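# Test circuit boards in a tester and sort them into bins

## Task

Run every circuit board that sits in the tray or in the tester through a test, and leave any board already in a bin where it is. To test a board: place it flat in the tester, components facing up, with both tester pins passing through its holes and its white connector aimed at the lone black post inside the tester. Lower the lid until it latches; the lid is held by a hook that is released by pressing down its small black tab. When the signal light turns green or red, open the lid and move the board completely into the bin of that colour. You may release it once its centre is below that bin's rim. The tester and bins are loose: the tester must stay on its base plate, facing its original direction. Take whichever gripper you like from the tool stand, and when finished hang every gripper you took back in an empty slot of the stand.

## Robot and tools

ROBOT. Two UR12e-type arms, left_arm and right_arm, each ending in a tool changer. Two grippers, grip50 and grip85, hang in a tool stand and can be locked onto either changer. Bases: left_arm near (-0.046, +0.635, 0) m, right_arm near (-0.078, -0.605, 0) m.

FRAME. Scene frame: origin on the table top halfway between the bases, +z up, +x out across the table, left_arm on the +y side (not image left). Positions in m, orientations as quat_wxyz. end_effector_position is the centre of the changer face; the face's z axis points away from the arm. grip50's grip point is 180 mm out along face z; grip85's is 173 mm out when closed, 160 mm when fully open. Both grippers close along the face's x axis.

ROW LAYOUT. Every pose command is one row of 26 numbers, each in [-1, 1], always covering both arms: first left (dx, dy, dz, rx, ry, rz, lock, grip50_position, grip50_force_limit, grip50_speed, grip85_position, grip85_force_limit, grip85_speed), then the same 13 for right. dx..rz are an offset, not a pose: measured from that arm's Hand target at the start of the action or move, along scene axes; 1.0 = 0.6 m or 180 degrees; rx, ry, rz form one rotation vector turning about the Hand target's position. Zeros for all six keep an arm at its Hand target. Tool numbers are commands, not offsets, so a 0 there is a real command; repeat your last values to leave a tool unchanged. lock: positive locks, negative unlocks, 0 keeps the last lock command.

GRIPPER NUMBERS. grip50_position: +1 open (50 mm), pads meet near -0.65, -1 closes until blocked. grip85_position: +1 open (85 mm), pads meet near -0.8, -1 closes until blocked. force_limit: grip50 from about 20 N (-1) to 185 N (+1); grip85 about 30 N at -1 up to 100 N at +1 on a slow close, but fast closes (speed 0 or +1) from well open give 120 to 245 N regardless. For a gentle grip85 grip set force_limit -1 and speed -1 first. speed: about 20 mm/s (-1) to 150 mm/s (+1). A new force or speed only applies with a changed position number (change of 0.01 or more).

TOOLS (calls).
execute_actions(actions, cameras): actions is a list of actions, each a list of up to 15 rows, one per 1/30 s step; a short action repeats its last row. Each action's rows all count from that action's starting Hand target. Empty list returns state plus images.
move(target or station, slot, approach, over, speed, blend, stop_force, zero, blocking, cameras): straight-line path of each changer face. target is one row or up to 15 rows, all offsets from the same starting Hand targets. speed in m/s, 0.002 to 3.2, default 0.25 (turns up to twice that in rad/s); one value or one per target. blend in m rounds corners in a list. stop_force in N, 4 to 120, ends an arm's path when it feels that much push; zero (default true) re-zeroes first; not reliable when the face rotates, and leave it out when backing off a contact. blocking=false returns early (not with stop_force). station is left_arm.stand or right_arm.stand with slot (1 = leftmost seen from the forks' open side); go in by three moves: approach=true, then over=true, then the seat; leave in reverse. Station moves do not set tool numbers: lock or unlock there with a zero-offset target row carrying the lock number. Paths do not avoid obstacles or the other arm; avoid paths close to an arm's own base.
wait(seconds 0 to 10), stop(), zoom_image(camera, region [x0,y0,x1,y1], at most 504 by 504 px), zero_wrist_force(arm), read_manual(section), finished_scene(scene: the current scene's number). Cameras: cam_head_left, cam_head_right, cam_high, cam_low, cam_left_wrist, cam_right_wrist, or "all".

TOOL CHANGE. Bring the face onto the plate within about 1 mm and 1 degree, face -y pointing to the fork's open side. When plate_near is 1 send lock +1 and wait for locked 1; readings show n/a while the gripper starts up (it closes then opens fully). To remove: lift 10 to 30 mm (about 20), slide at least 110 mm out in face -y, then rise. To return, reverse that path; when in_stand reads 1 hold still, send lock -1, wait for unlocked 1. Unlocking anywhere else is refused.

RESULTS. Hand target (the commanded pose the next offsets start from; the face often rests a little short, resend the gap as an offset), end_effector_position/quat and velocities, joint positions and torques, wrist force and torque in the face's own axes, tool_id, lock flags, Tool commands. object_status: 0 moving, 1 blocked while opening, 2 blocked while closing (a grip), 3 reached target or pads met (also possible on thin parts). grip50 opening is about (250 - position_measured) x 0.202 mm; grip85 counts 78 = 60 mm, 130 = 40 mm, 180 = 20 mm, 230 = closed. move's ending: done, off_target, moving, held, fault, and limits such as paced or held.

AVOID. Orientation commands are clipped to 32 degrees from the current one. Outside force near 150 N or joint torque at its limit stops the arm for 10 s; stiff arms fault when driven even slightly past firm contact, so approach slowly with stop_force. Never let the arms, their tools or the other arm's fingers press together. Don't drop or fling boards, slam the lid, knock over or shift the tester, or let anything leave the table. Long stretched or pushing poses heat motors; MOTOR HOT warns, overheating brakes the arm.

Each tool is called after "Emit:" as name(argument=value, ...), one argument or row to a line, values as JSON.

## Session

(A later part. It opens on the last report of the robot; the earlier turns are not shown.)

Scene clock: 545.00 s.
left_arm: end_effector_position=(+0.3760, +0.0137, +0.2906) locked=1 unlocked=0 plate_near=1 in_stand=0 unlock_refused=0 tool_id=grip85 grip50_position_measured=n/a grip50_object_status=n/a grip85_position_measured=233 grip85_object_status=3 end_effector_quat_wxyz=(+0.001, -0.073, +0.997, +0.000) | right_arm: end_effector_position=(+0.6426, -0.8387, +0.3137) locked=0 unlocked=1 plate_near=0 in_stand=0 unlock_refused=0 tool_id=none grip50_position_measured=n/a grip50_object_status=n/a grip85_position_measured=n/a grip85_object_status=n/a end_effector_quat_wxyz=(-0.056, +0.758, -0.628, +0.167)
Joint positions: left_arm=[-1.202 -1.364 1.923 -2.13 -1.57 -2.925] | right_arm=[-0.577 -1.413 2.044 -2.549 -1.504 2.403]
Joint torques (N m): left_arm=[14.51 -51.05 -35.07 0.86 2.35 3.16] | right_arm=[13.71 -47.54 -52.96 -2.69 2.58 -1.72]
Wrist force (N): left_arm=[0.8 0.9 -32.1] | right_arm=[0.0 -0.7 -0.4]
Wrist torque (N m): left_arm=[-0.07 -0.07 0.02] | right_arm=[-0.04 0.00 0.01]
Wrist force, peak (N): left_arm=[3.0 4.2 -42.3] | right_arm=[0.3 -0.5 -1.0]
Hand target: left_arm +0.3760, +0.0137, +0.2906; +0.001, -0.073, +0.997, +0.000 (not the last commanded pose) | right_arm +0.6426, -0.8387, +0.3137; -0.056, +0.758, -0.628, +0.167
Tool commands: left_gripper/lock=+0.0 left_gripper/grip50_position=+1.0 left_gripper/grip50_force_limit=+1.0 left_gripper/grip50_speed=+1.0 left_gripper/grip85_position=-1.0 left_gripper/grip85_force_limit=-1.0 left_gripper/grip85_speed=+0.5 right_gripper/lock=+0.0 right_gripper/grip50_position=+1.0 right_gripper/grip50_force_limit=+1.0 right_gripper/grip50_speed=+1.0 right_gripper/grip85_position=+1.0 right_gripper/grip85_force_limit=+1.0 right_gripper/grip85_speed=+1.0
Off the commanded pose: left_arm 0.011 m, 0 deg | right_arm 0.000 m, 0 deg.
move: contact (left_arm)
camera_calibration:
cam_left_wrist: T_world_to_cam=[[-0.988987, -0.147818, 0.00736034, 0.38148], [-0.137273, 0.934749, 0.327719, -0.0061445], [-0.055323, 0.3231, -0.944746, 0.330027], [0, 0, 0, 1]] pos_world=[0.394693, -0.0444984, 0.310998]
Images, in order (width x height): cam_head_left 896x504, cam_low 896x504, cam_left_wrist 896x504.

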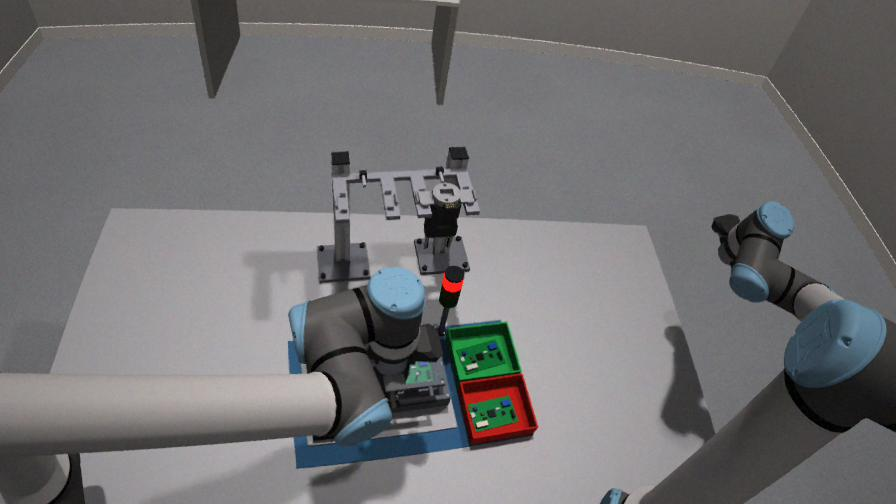

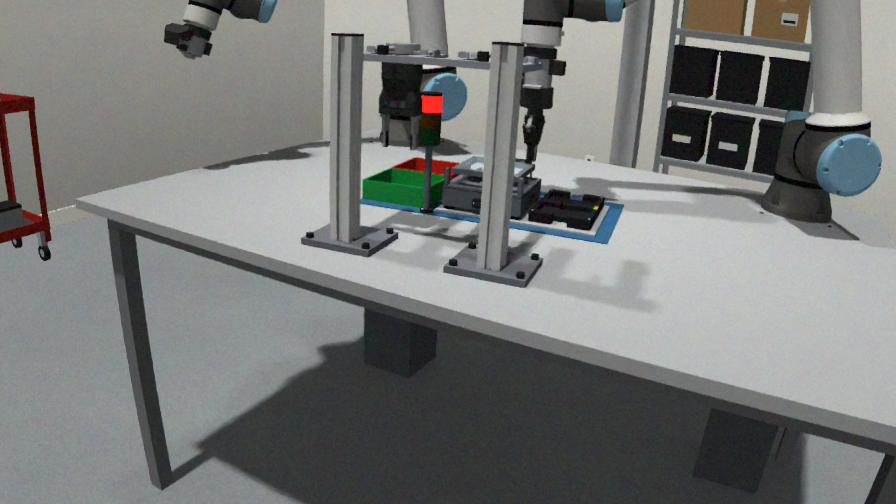

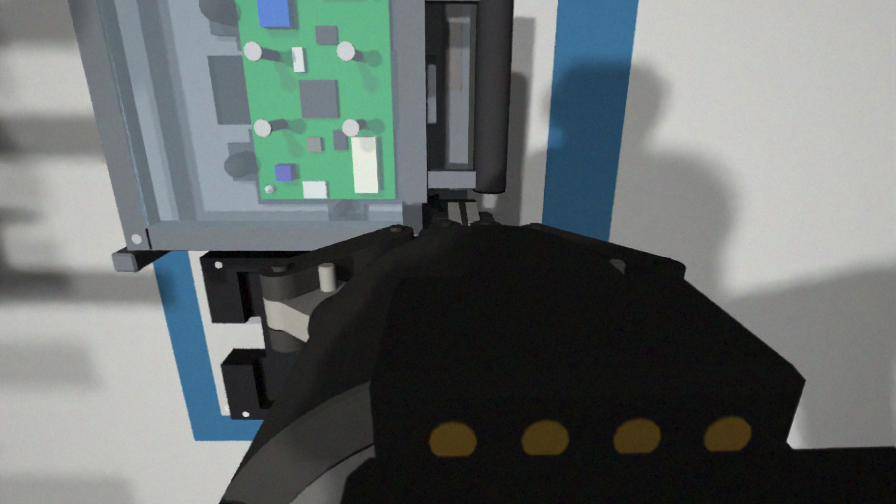

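Emit:
move(
  target=[0, 0, 0.0657, 0, 0, 0, 1, 1, 1, 1, -1, -1, 0.5, 0, 0, 0, 0, 0, 0, 0, 1, 1, 1, 1, 1, 1],
  speed=0.1,
  cameras=["cam_left_wrist", "cam_low"],
)

Emit:
zoom_image(
  camera="cam_left_wrist",
  region=[360, 60, 560, 240],
)

Emit:
zoom_image(
  camera="cam_low",
  region=[430, 80, 590, 230],
)

Scene clock: 551.93 s.
left_arm: end_effector_position=(+0.3760, +0.0137, +0.3301) locked=1 unlocked=0 plate_near=1 in_stand=0 unlock_refused=0 tool_id=grip85 grip50_position_measured=n/a grip50_object_status=n/a grip85_position_measured=233 grip85_object_status=3 end_effector_quat_wxyz=(+0.001, -0.073, +0.997, +0.000) end_effector_velocity=(+0.000, +0.000, -0.001) end_effector_angular_velocity=(-0.002, -0.001, +0.000) | right_arm: end_effector_position=(+0.6426, -0.8387, +0.3137) locked=0 unlocked=1 plate_near=0 in_stand=0 unlock_refused=0 tool_id=none grip50_position_measured=n/a grip50_object_status=n/a grip85_position_measured=n/a grip85_object_status=n/a end_effector_quat_wxyz=(-0.056, +0.758, -0.628, +0.167)
Joint positions: left_arm=[-1.202 -1.398 1.885 -2.059 -1.57 -2.925] | right_arm=[-0.577 -1.413 2.044 -2.549 -1.504 2.403]
Joint velocities: left_arm=[0 0.001 0.002 -0.005 0 -0.001] | right_arm=[within noise]
Joint torques (N m): left_arm=[15.82 -64.41 -48.1 -10.7 2.09 3.18] | right_arm=[15.67 -43.63 -52.31 -2.57 3.03 -1.76]
Wrist force (N): left_arm=[-1.0 -0.7 0.2] | right_arm=[-0.2 -0.4 -0.5]
Wrist torque (N m): left_arm=[0.05 -0.02 0.00] | right_arm=[-0.03 0.01 0.01]
Wrist force, peak (N): left_arm=[0.6 0.0 -32.8] | right_arm=[-0.2 -0.5 -1.3]
Hand target: left_arm +0.3760, +0.0137, +0.3300; +0.001, -0.073, +0.997, +0.000 | right_arm +0.6426, -0.8387, +0.3137; -0.056, +0.758, -0.628, +0.167
Tool commands: left_gripper/lock=+0.0 left_gripper/grip50_position=+1.0 left_gripper/grip50_force_limit=+1.0 left_gripper/grip50_speed=+1.0 left_gripper/grip85_position=-1.0 left_gripper/grip85_force_limit=-1.0 left_gripper/grip85_speed=+0.5 right_gripper/lock=+0.0 right_gripper/grip50_position=+1.0 right_gripper/grip50_force_limit=+1.0 right_gripper/grip50_speed=+1.0 right_gripper/grip85_position=+1.0 right_gripper/grip85_force_limit=+1.0 right_gripper/grip85_speed=+1.0
Off the commanded pose: left_arm 0.000 m, 0 deg | right_arm 0.000 m, 0 deg.
move: done
camera_calibration:
cam_left_wrist: T_world_to_cam=[[-0.988986, -0.147827, 0.00734157, 0.381195], [-0.137282, 0.934717, 0.327807, -0.0191178], [-0.0553212, 0.323189, -0.944716, 0.367337], [0, 0, 0, 1]] pos_world=[0.394693, -0.0444987, 0.350498]
Images, in order (width x height): cam_low 896x504, cam_left_wrist 896x504.

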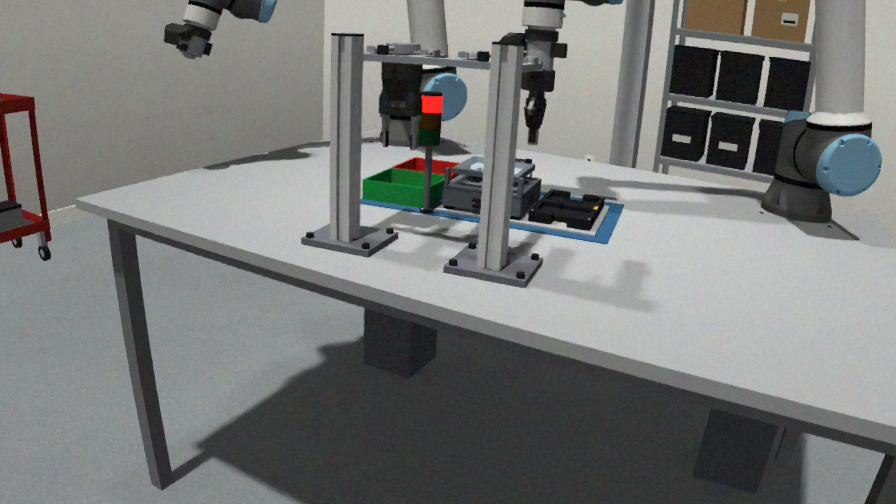

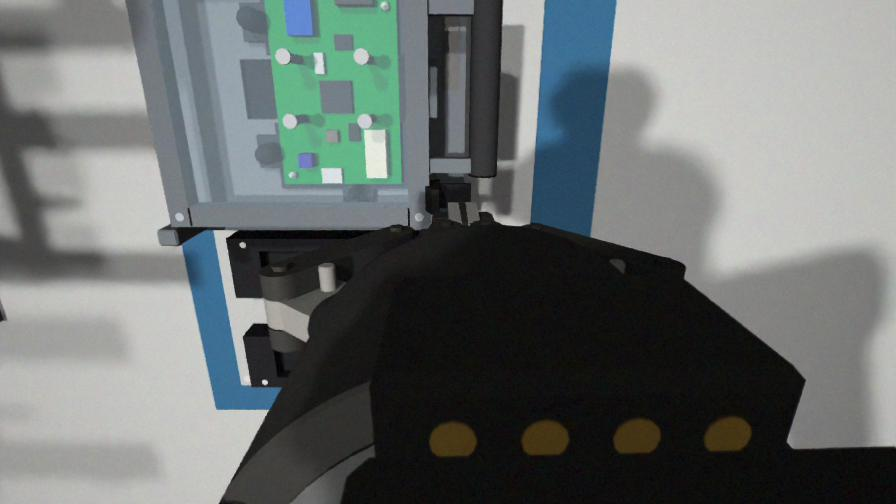

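Scaled by 2.520 from the camera's 896x504 image, which has a finer 1280x720 frame.

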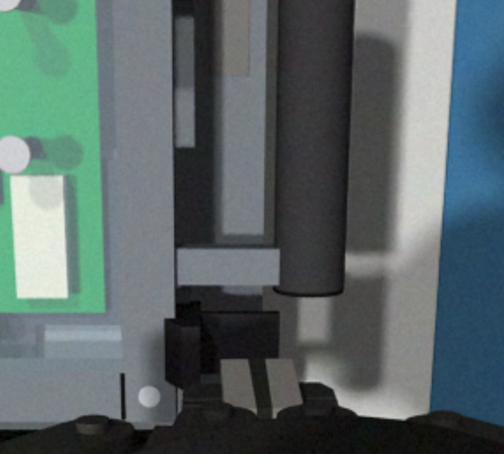

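Scaled by 3.150 from the camera's 896x504 image, which has a finer 1280x720 frame.

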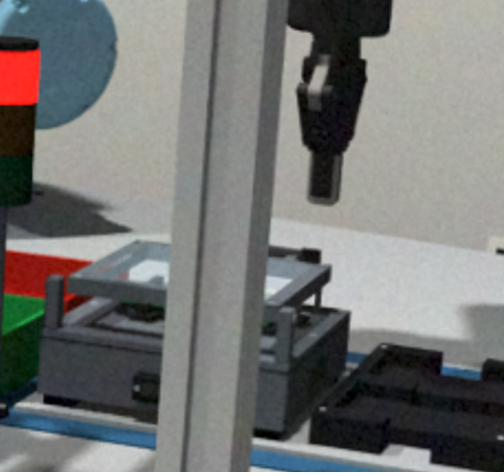

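Emit:
move(
  target=[0, 0, 0, 0, 0, 0, 1, 1, 1, 1, -1, -1, 0.5, -0.4043, 0.6478, -0.0228, 0.0428, 0.1046, -0.0124, 0, 1, 1, 1, 1, 1, 1],
  speed=0.5,
  cameras=["cam_right_wrist", "cam_head_right"],
)

Scene clock: 617.30 s.
left_arm: end_effector_position=(+0.3760, +0.0137, +0.3300) locked=1 unlocked=0 plate_near=1 in_stand=0 unlock_refused=0 tool_id=grip85 grip50_position_measured=n/a grip50_object_status=n/a grip85_position_measured=233 grip85_object_status=3 end_effector_quat_wxyz=(+0.001, -0.073, +0.997, +0.000) | right_arm: end_effector_position=(+0.4000, -0.4501, +0.3000) locked=0 unlocked=1 plate_near=0 in_stand=0 unlock_refused=0 tool_id=none grip50_position_measured=n/a grip50_object_status=n/a grip85_position_measured=n/a grip85_object_status=n/a end_effector_quat_wxyz=(+0.000, +0.758, -0.653, -0.001)
Joint positions: left_arm=[-1.202 -1.398 1.885 -2.059 -1.57 -2.925] | right_arm=[-0.055 -1.803 2.334 -2.101 -1.57 2.953]
Joint torques (N m): left_arm=[17.64 -65.27 -48.32 -10.69 2.14 0.12] | right_arm=[7.59 -15.4 -55.45 -7.39 -2.66 1.4]
Wrist force (N): left_arm=[-1.2 -0.3 0.2] | right_arm=[0.8 -0.7 -1.0]
Wrist torque (N m): left_arm=[0.08 -0.01 0.00] | right_arm=[0.12 0.04 0.21]
Wrist force, peak (N): left_arm=[-1.4 -0.9 -0.1] | right_arm=[5.2 -1.6 1.1]
Hand target: left_arm +0.3760, +0.0137, +0.3300; +0.001, -0.073, +0.997, +0.000 | right_arm +0.4000, -0.4500, +0.3000; +0.000, +0.758, -0.653, -0.001
Tool commands: left_gripper/lock=+0.0 left_gripper/grip50_position=+1.0 left_gripper/grip50_force_limit=+1.0 left_gripper/grip50_speed=+1.0 left_gripper/grip85_position=-1.0 left_gripper/grip85_force_limit=-1.0 left_gripper/grip85_speed=+0.5 right_gripper/lock=+0.0 right_gripper/grip50_position=+1.0 right_gripper/grip50_force_limit=+1.0 right_gripper/grip50_speed=+1.0 right_gripper/grip85_position=+1.0 right_gripper/grip85_force_limit=+1.0 right_gripper/grip85_speed=+1.0
Off the commanded pose: left_arm 0.000 m, 0 deg | right_arm 0.000 m, 0 deg.
move: done
camera_calibration:
cam_right_wrist: T_world_to_cam=[[0.163308, -0.986405, -0.0183249, -0.495686], [-0.933229, -0.160476, 0.321451, 0.256741], [-0.320022, -0.0353942, -0.946749, 0.43337], [0, 0, 0, 1]] pos_world=[0.459235, -0.432407, 0.31868]
Images, in order (width x height): cam_head_right 896x504, cam_right_wrist 896x504.

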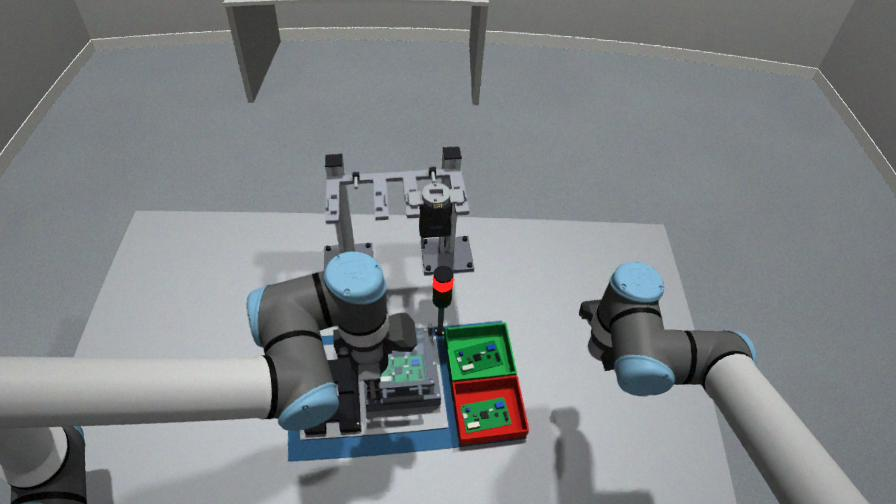

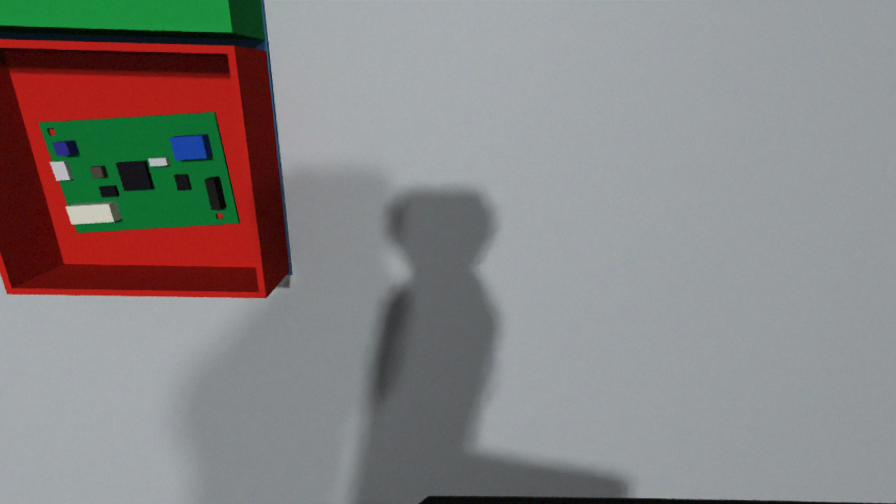

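Emit:
move(
  target=[
    [0, 0, 0, 0, 0, 0, 1, 1, 1, 1, -1, -1, 0.5, -0.275, 0.25, 0, 0, 0, 0, 0, 1, 1, 1, 1, 1, 1],
    [0, 0, 0, 0, 0, 0, 1, 1, 1, 1, -1, -1, 0.5, -0.2883, 0.5847, -0.1667, 0, 0, 0, 0, 1, 1, 1, 1, 1, 1],
  ],
  speed=0.35,
  blend=[0.05, 0],
  cameras=["cam_right_wrist", "cam_head_right", "cam_low", "cam_high"],
)

Emit:
zoom_image(
  camera="cam_head_right",
  region=[240, 240, 560, 500],
)

Emit:
zoom_image(
  camera="cam_high",
  region=[330, 60, 560, 280],
)

Scene clock: 622.87 s.
left_arm: end_effector_position=(+0.3760, +0.0137, +0.3300) locked=1 unlocked=0 plate_near=1 in_stand=0 unlock_refused=0 tool_id=grip85 grip50_position_measured=n/a grip50_object_status=n/a grip85_position_measured=233 grip85_object_status=3 end_effector_quat_wxyz=(+0.001, -0.073, +0.997, +0.000) | right_arm: end_effector_position=(+0.2270, -0.0992, +0.2001) locked=0 unlocked=1 plate_near=0 in_stand=0 unlock_refused=0 tool_id=none grip50_position_measured=n/a grip50_object_status=n/a grip85_position_measured=n/a grip85_object_status=n/a end_effector_quat_wxyz=(+0.000, +0.758, -0.653, -0.001)
Joint positions: left_arm=[-1.202 -1.398 1.885 -2.059 -1.57 -2.925] | right_arm=[0.714 -1.503 2.29 -2.357 -1.569 3.722]
Joint torques (N m): left_arm=[17.44 -63.72 -48.03 -10.8 1.92 -2.43] | right_arm=[0.86 -29.51 -31.41 -2.83 -0.62 0.39]
Wrist force (N): left_arm=[-1.0 -0.5 0.0] | right_arm=[0.6 -0.9 -0.7]
Wrist torque (N m): left_arm=[0.06 -0.02 0.00] | right_arm=[0.10 0.04 0.18]
Wrist force, peak (N): left_arm=[-1.3 -0.8 0.5] | right_arm=[6.0 -0.9 -3.3]
Hand target: left_arm +0.3760, +0.0137, +0.3300; +0.001, -0.073, +0.997, +0.000 | right_arm +0.2270, -0.0992, +0.2000; +0.000, +0.758, -0.653, -0.001
Tool commands: left_gripper/lock=+0.0 left_gripper/grip50_position=+1.0 left_gripper/grip50_force_limit=+1.0 left_gripper/grip50_speed=+1.0 left_gripper/grip85_position=-1.0 left_gripper/grip85_force_limit=-1.0 left_gripper/grip85_speed=+0.5 right_gripper/lock=+0.0 right_gripper/grip50_position=+1.0 right_gripper/grip50_force_limit=+1.0 right_gripper/grip50_speed=+1.0 right_gripper/grip85_position=+1.0 right_gripper/grip85_force_limit=+1.0 right_gripper/grip85_speed=+1.0
Off the commanded pose: left_arm 0.000 m, 0 deg | right_arm 0.000 m, 0 deg.
move: done; blend cut to 0 m at target 1
camera_calibration:
cam_right_wrist: T_world_to_cam=[[0.163301, -0.986407, -0.0183048, -0.123237], [-0.933261, -0.160466, 0.321363, 0.183761], [-0.319932, -0.0353956, -0.946779, 0.295729], [0, 0, 0, 1]] pos_world=[0.286235, -0.0816072, 0.21868]
Images, in order (width x height): cam_head_right 896x504, cam_high 896x504, cam_low 896x504, cam_right_wrist 896x504.

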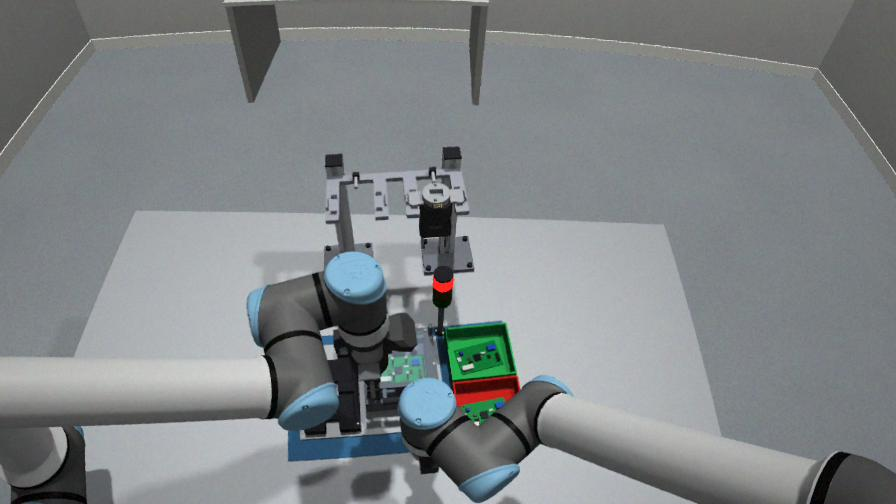

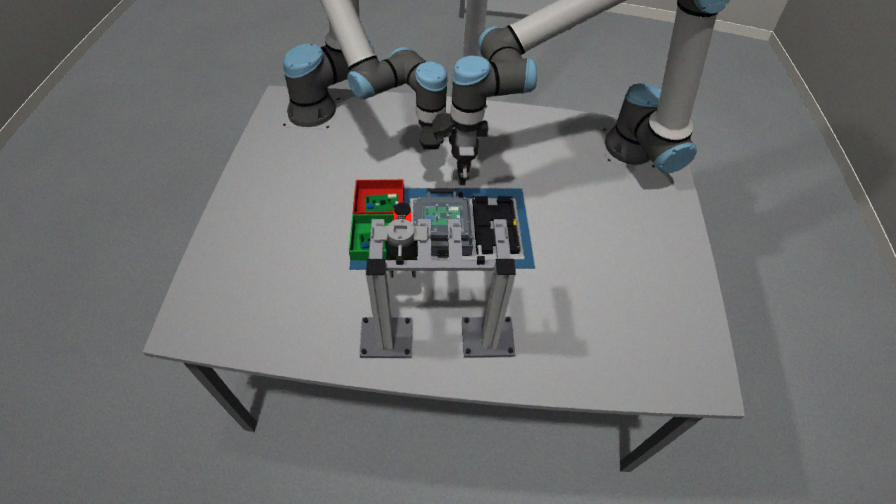

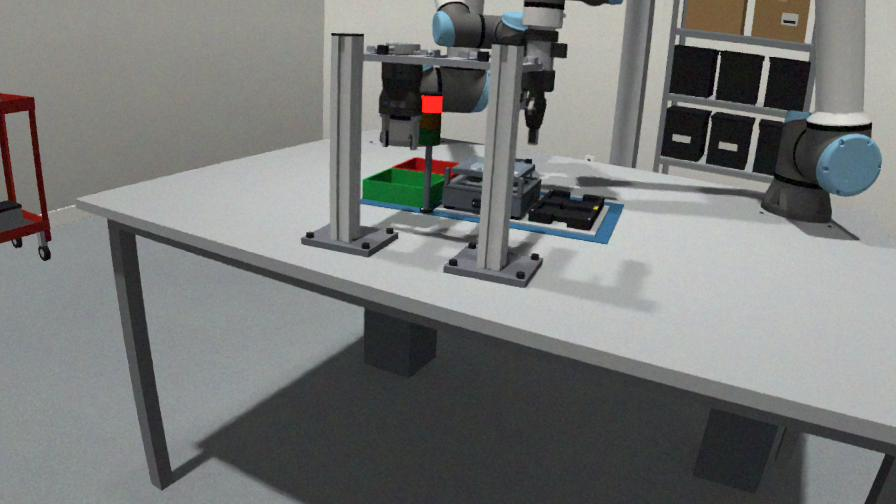

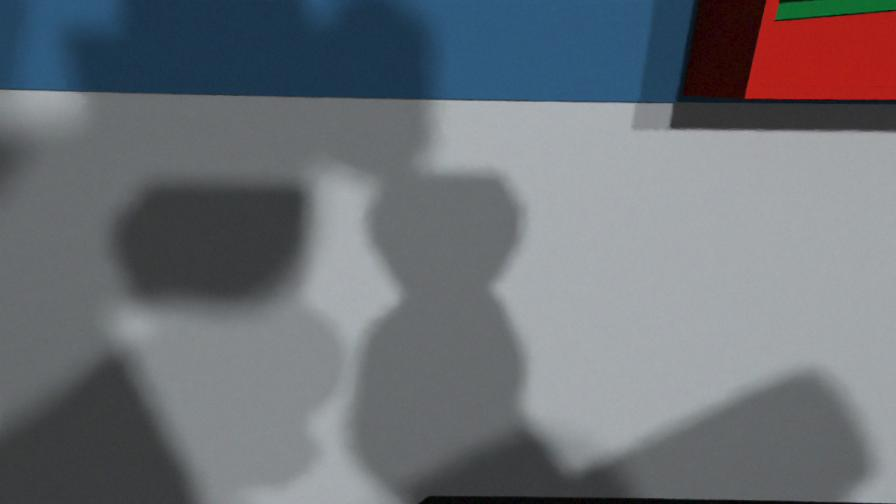

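Scaled by 1.575 from the camera's 896x504 image, which has a finer 1280x720 frame.

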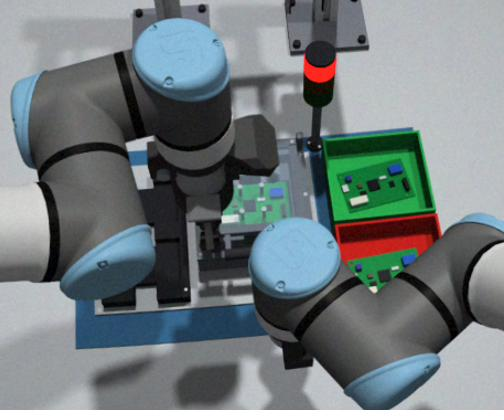

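Scaled by 2.191 from the camera's 896x504 image, which has a finer 1280x720 frame.

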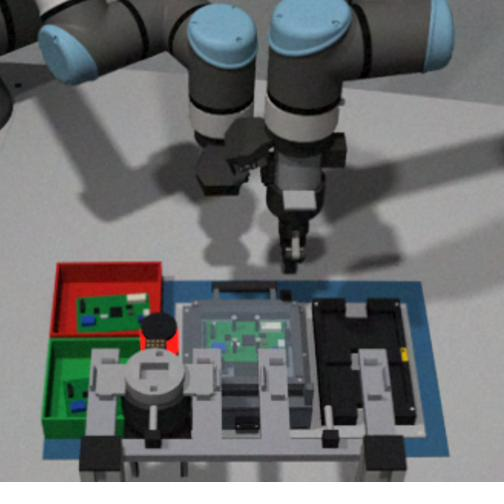

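Emit:
move(
  target=[0, 0, 0.05, 0, 0, 0, 1, 1, 1, 1, -1, -1, 0.5, 0, 0, -0.2767, 0, 0, 0, 0, 1, 1, 1, 1, 1, 1],
  speed=0.12,
  stop_force=15,
)

Emit:
move(
  target=[
    [0, 0, 0, 0, 0, -0.5, 1, 1, 1, 1, -1, -1, 0.5, 0, 0, 0, 0, 0, 0, 0, 1, 1, 1, 1, 1, 1],
    [0, 0, 0, 0, 0, -1.0, 1, 1, 1, 1, -1, -1, 0.5, 0, 0, 0, 0, 0, 0, 0, 1, 1, 1, 1, 1, 1],
  ],
  speed=0.8,
  cameras=["cam_left_wrist", "cam_low", "cam_head_right", "cam_high"],
)

Emit:
zoom_image(
  camera="cam_left_wrist",
  region=[300, 0, 700, 240],
)

Emit:
zoom_image(
  camera="cam_high",
  region=[330, 60, 560, 280],
)

Scene clock: 634.93 s.
left_arm: end_effector_position=(+0.3760, +0.0137, +0.3600) locked=1 unlocked=0 plate_near=1 in_stand=0 unlock_refused=0 tool_id=grip85 grip50_position_measured=n/a grip50_object_status=n/a grip85_position_measured=233 grip85_object_status=3 end_effector_quat_wxyz=(+0.001, -0.073, +0.997, +0.000) | right_arm: end_effector_position=(+0.2271, -0.0992, +0.0340) locked=0 unlocked=1 plate_near=0 in_stand=0 unlock_refused=0 tool_id=none grip50_position_measured=n/a grip50_object_status=n/a grip85_position_measured=n/a grip85_object_status=n/a end_effector_quat_wxyz=(+0.000, +0.758, -0.653, -0.001)
Joint positions: left_arm=[-1.202 -1.421 1.853 -2.005 -1.57 -2.925] | right_arm=[0.714 -1.191 2.371 -2.751 -1.569 3.722]
Joint torques (N m): left_arm=[16.56 -62.83 -50.21 -10.48 2.19 -2.25] | right_arm=[11.43 -52.93 -32.21 -4.02 1.44 1.97]
Wrist force (N): left_arm=[-1.4 -0.5 0.0] | right_arm=[0.4 -1.1 -0.6]
Wrist torque (N m): left_arm=[0.02 0.01 -0.02] | right_arm=[0.07 0.09 0.21]
Wrist force, peak (N): left_arm=[-1.3 -1.4 1.1] | right_arm=[0.8 -1.1 -3.9]
Hand target: left_arm +0.3760, +0.0137, +0.3600; +0.001, -0.073, +0.997, +0.000 | right_arm +0.2270, -0.0992, +0.0340; +0.000, +0.758, -0.653, -0.001
Tool commands: left_gripper/lock=+0.0 left_gripper/grip50_position=+1.0 left_gripper/grip50_force_limit=+1.0 left_gripper/grip50_speed=+1.0 left_gripper/grip85_position=-1.0 left_gripper/grip85_force_limit=-1.0 left_gripper/grip85_speed=+0.5 right_gripper/lock=+0.0 right_gripper/grip50_position=+1.0 right_gripper/grip50_force_limit=+1.0 right_gripper/grip50_speed=+1.0 right_gripper/grip85_position=+1.0 right_gripper/grip85_force_limit=+1.0 right_gripper/grip85_speed=+1.0
Off the commanded pose: left_arm 0.000 m, 0 deg | right_arm 0.000 m, 0 deg.
move: done

Scene clock: 638.07 s.
left_arm: end_effector_position=(+0.3760, +0.0137, +0.3600) locked=1 unlocked=0 plate_near=1 in_stand=0 unlock_refused=0 tool_id=grip85 grip50_position_measured=n/a grip50_object_status=n/a grip85_position_measured=233 grip85_object_status=3 end_effector_quat_wxyz=(+0.000, +0.997, +0.073, -0.001) | right_arm: end_effector_position=(+0.2270, -0.0992, +0.0340) locked=0 unlocked=1 plate_near=0 in_stand=0 unlock_refused=0 tool_id=none grip50_position_measured=n/a grip50_object_status=n/a grip85_position_measured=n/a grip85_object_status=n/a end_effector_quat_wxyz=(+0.000, +0.758, -0.653, -0.001)
Joint positions: left_arm=[-1.202 -1.42 1.852 -2.001 -1.572 0.217] | right_arm=[0.714 -1.191 2.371 -2.751 -1.569 3.722]
Joint torques (N m): left_arm=[17.51 -60.68 -63.83 -3.21 -3.52 2.12] | right_arm=[14.44 -46.34 -32.85 -9.12 0.66 2.15]
Wrist force (N): left_arm=[-1.0 -0.5 0.0] | right_arm=[1.1 -0.9 -0.8]
Wrist torque (N m): left_arm=[0.01 -0.06 -0.02] | right_arm=[0.09 0.03 0.21]
Wrist force, peak (N): left_arm=[-1.9 -0.6 0.0] | right_arm=[1.5 -1.2 -0.6]
Hand target: left_arm +0.3760, +0.0137, +0.3600; +0.000, +0.997, +0.073, -0.001 | right_arm +0.2270, -0.0992, +0.0340; +0.000, +0.758, -0.653, -0.001
Tool commands: left_gripper/lock=+0.0 left_gripper/grip50_position=+1.0 left_gripper/grip50_force_limit=+1.0 left_gripper/grip50_speed=+1.0 left_gripper/grip85_position=-1.0 left_gripper/grip85_force_limit=-1.0 left_gripper/grip85_speed=+0.5 right_gripper/lock=+0.0 right_gripper/grip50_position=+1.0 right_gripper/grip50_force_limit=+1.0 right_gripper/grip50_speed=+1.0 right_gripper/grip85_position=+1.0 right_gripper/grip85_force_limit=+1.0 right_gripper/grip85_speed=+1.0
Off the commanded pose: left_arm 0.000 m, 0 deg | right_arm 0.000 m, 0 deg.
move: done
camera_calibration:
cam_left_wrist: T_world_to_cam=[[0.988958, 0.148016, 0.00728894, -0.366861], [0.137482, -0.934718, 0.32772, -0.106723], [0.0553208, -0.3231, -0.944747, 0.3629], [0, 0, 0, 1]] pos_world=[0.357407, 0.071798, 0.380498]
Images, in order (width x height): cam_head_right 896x504, cam_high 896x504, cam_low 896x504, cam_left_wrist 896x504.

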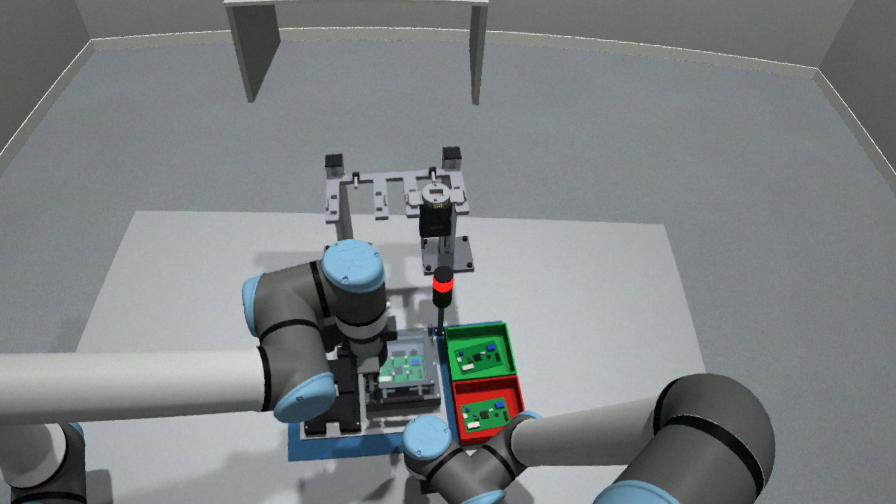

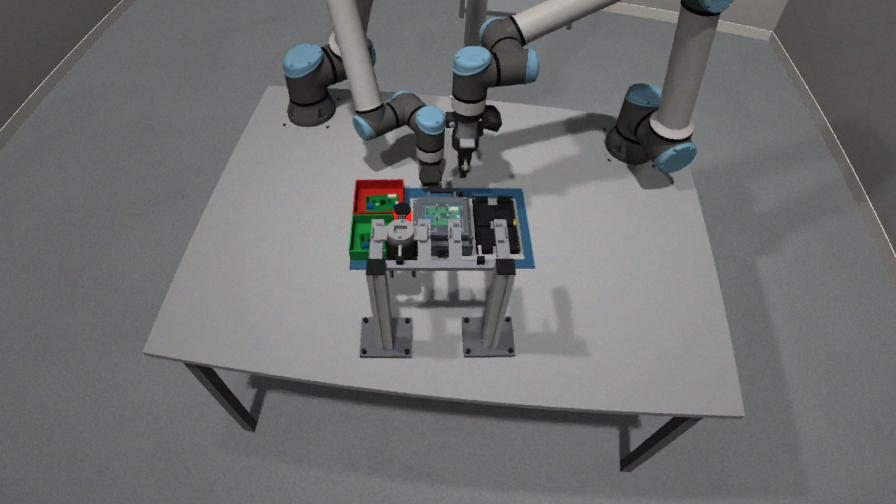

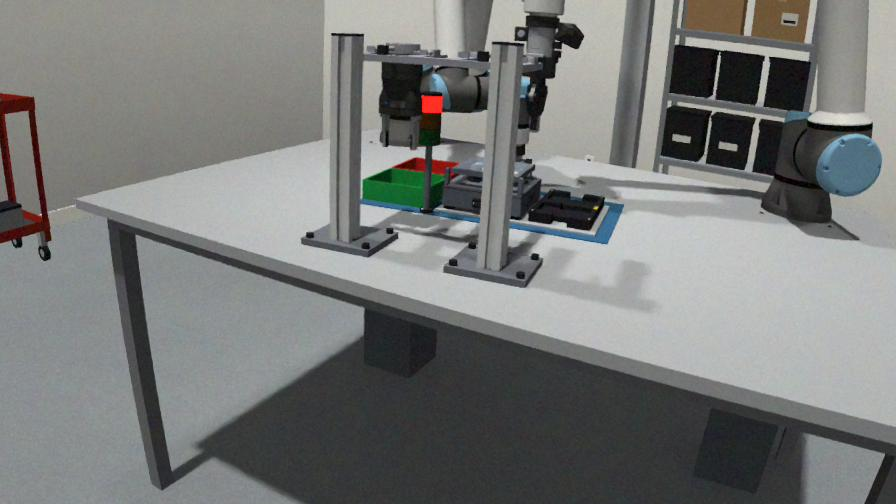

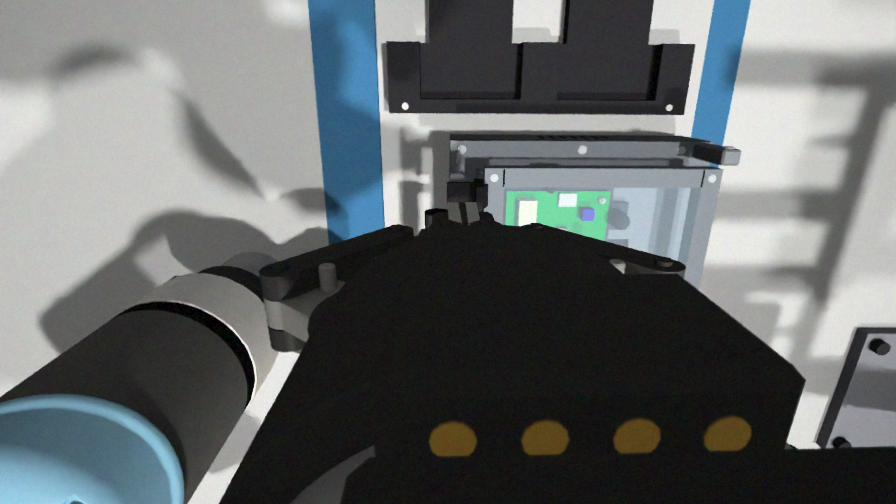

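Scaled by 1.260 from the camera's 896x504 image, which has a finer 1280x720 frame.

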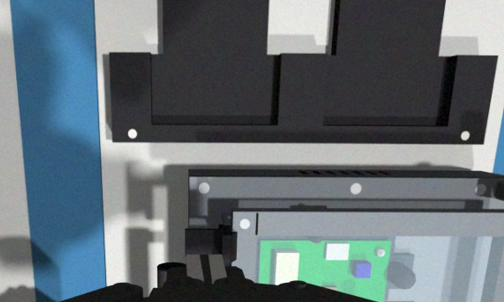

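Scaled by 2.191 from the camera's 896x504 image, which has a finer 1280x720 frame.

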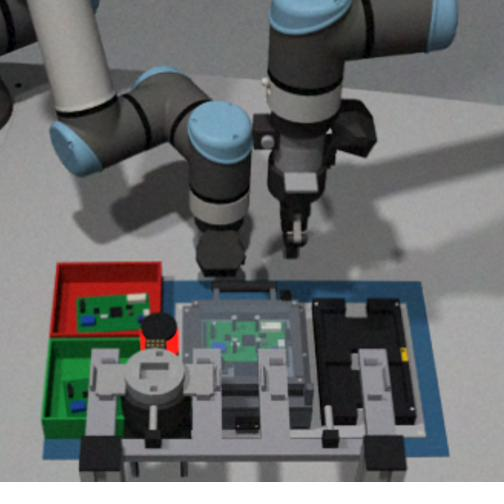

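Emit:
move(
  target=[
    [0, 0, -0.1, 0, 0, 0, 1, 1, 1, 1, -1, -1, 0.5, 0, 0, -0.0133, 0, 0, 0, 0, 1, 1, 1, 1, 1, 1],
    [0, 0, -0.1, 0, 0, 0, 1, 1, 1, 1, -1, -1, 0.5, 0.0957, 0.0142, -0.0133, 0, 0, 0, 0, 1, 1, 1, 1, 1, 1],
  ],
  speed=[0.1, 0.05],
  stop_force=10,
  cameras=["cam_left_wrist", "cam_right_wrist", "cam_head_right", "cam_high"],
)

Emit:
zoom_image(
  camera="cam_high",
  region=[390, 80, 520, 240],
)

Scene clock: 647.90 s.
left_arm: end_effector_position=(+0.3760, +0.0137, +0.3000) locked=1 unlocked=0 plate_near=1 in_stand=0 unlock_refused=0 tool_id=grip85 grip50_position_measured=n/a grip50_object_status=n/a grip85_position_measured=233 grip85_object_status=3 end_effector_quat_wxyz=(+0.000, +0.997, +0.073, -0.001) | right_arm: end_effector_position=(+0.2844, -0.0907, +0.0260) locked=0 unlocked=1 plate_near=0 in_stand=0 unlock_refused=0 tool_id=none grip50_position_measured=n/a grip50_object_status=n/a grip85_position_measured=n/a grip85_object_status=n/a end_effector_quat_wxyz=(+0.000, +0.758, -0.653, -0.001)
Joint positions: left_arm=[-1.202 -1.372 1.913 -2.11 -1.572 0.217] | right_arm=[0.662 -1.139 2.298 -2.73 -1.569 3.669]
Joint torques (N m): left_arm=[10.97 -85.18 -63.25 -2.51 -0.75 1.45] | right_arm=[19.94 -74.98 -13.27 -9.56 -2.12 2.24]
Wrist force (N): left_arm=[-1.0 -0.2 0.1] | right_arm=[0.9 -0.8 -1.1]
Wrist torque (N m): left_arm=[0.09 -0.09 0.01] | right_arm=[0.09 0.04 0.19]
Wrist force, peak (N): left_arm=[-0.9 0.1 -5.0] | right_arm=[0.9 -2.3 -0.8]
Hand target: left_arm +0.3760, +0.0137, +0.3000; +0.000, +0.997, +0.073, -0.001 | right_arm +0.2844, -0.0907, +0.0260; +0.000, +0.758, -0.653, -0.001
Tool commands: left_gripper/lock=+0.0 left_gripper/grip50_position=+1.0 left_gripper/grip50_force_limit=+1.0 left_gripper/grip50_speed=+1.0 left_gripper/grip85_position=-1.0 left_gripper/grip85_force_limit=-1.0 left_gripper/grip85_speed=+0.5 right_gripper/lock=+0.0 right_gripper/grip50_position=+1.0 right_gripper/grip50_force_limit=+1.0 right_gripper/grip50_speed=+1.0 right_gripper/grip85_position=+1.0 right_gripper/grip85_force_limit=+1.0 right_gripper/grip85_speed=+1.0
Off the commanded pose: left_arm 0.000 m, 0 deg | right_arm 0.000 m, 0 deg.
move: done
camera_calibration:
cam_left_wrist: T_world_to_cam=[[0.988986, 0.147826, 0.00734184, -0.366452], [0.137281, -0.934717, 0.327807, -0.0869219], [0.0553212, -0.323189, -0.944716, 0.306244], [0, 0, 0, 1]] pos_world=[0.357407, 0.0718987, 0.320498]
cam_right_wrist: T_world_to_cam=[[0.163215, -0.986421, -0.0182931, -0.127401], [-0.933235, -0.160376, 0.321484, 0.294729], [-0.320052, -0.0353991, -0.946738, 0.149631], [0, 0, 0, 1]] pos_world=[0.343735, -0.0731071, 0.0445798]
Images, in order (width x height): cam_head_right 896x504, cam_high 896x504, cam_left_wrist 896x504, cam_right_wrist 896x504.

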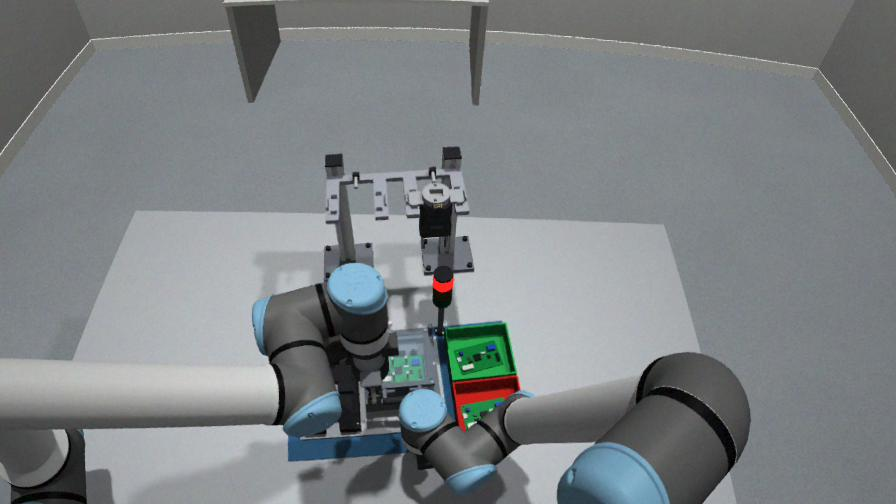

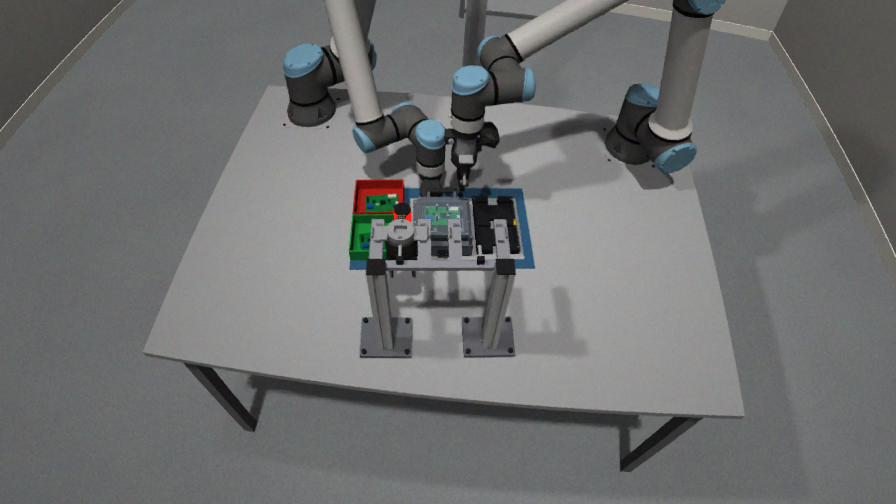

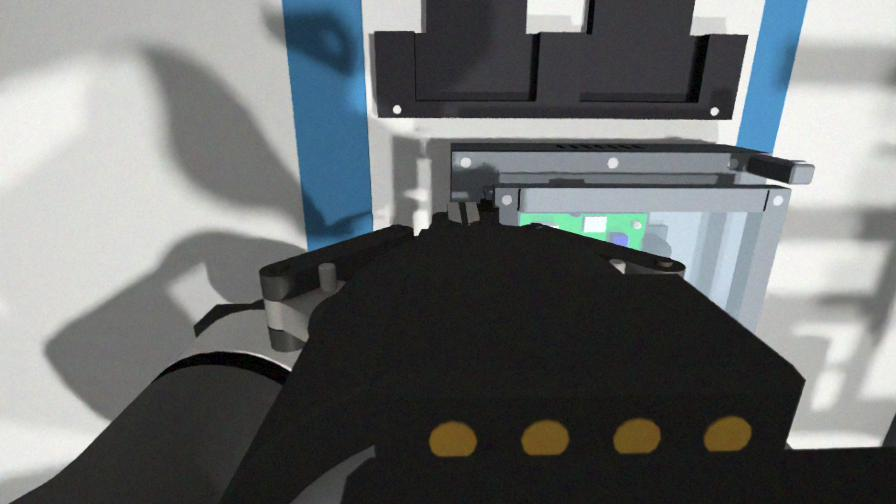

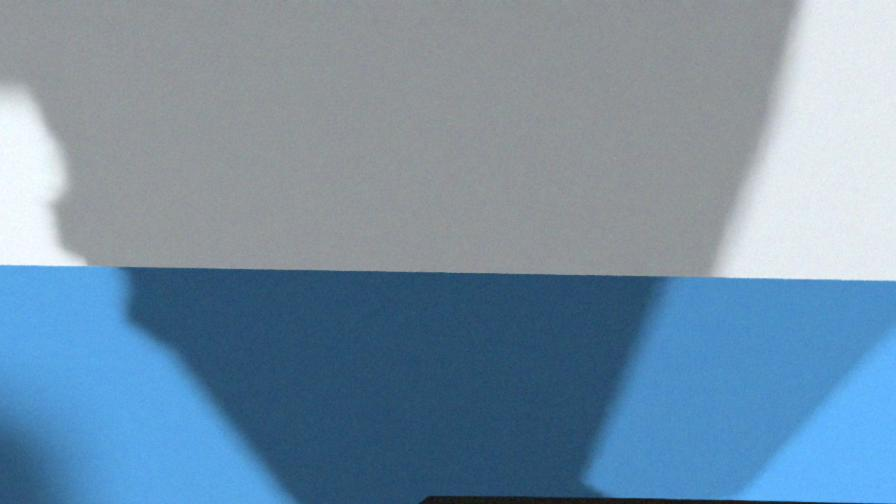

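Scaled by 3.150 from the camera's 896x504 image, which has a finer 1280x720 frame.

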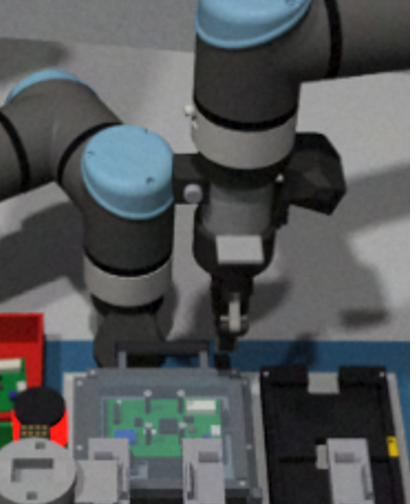

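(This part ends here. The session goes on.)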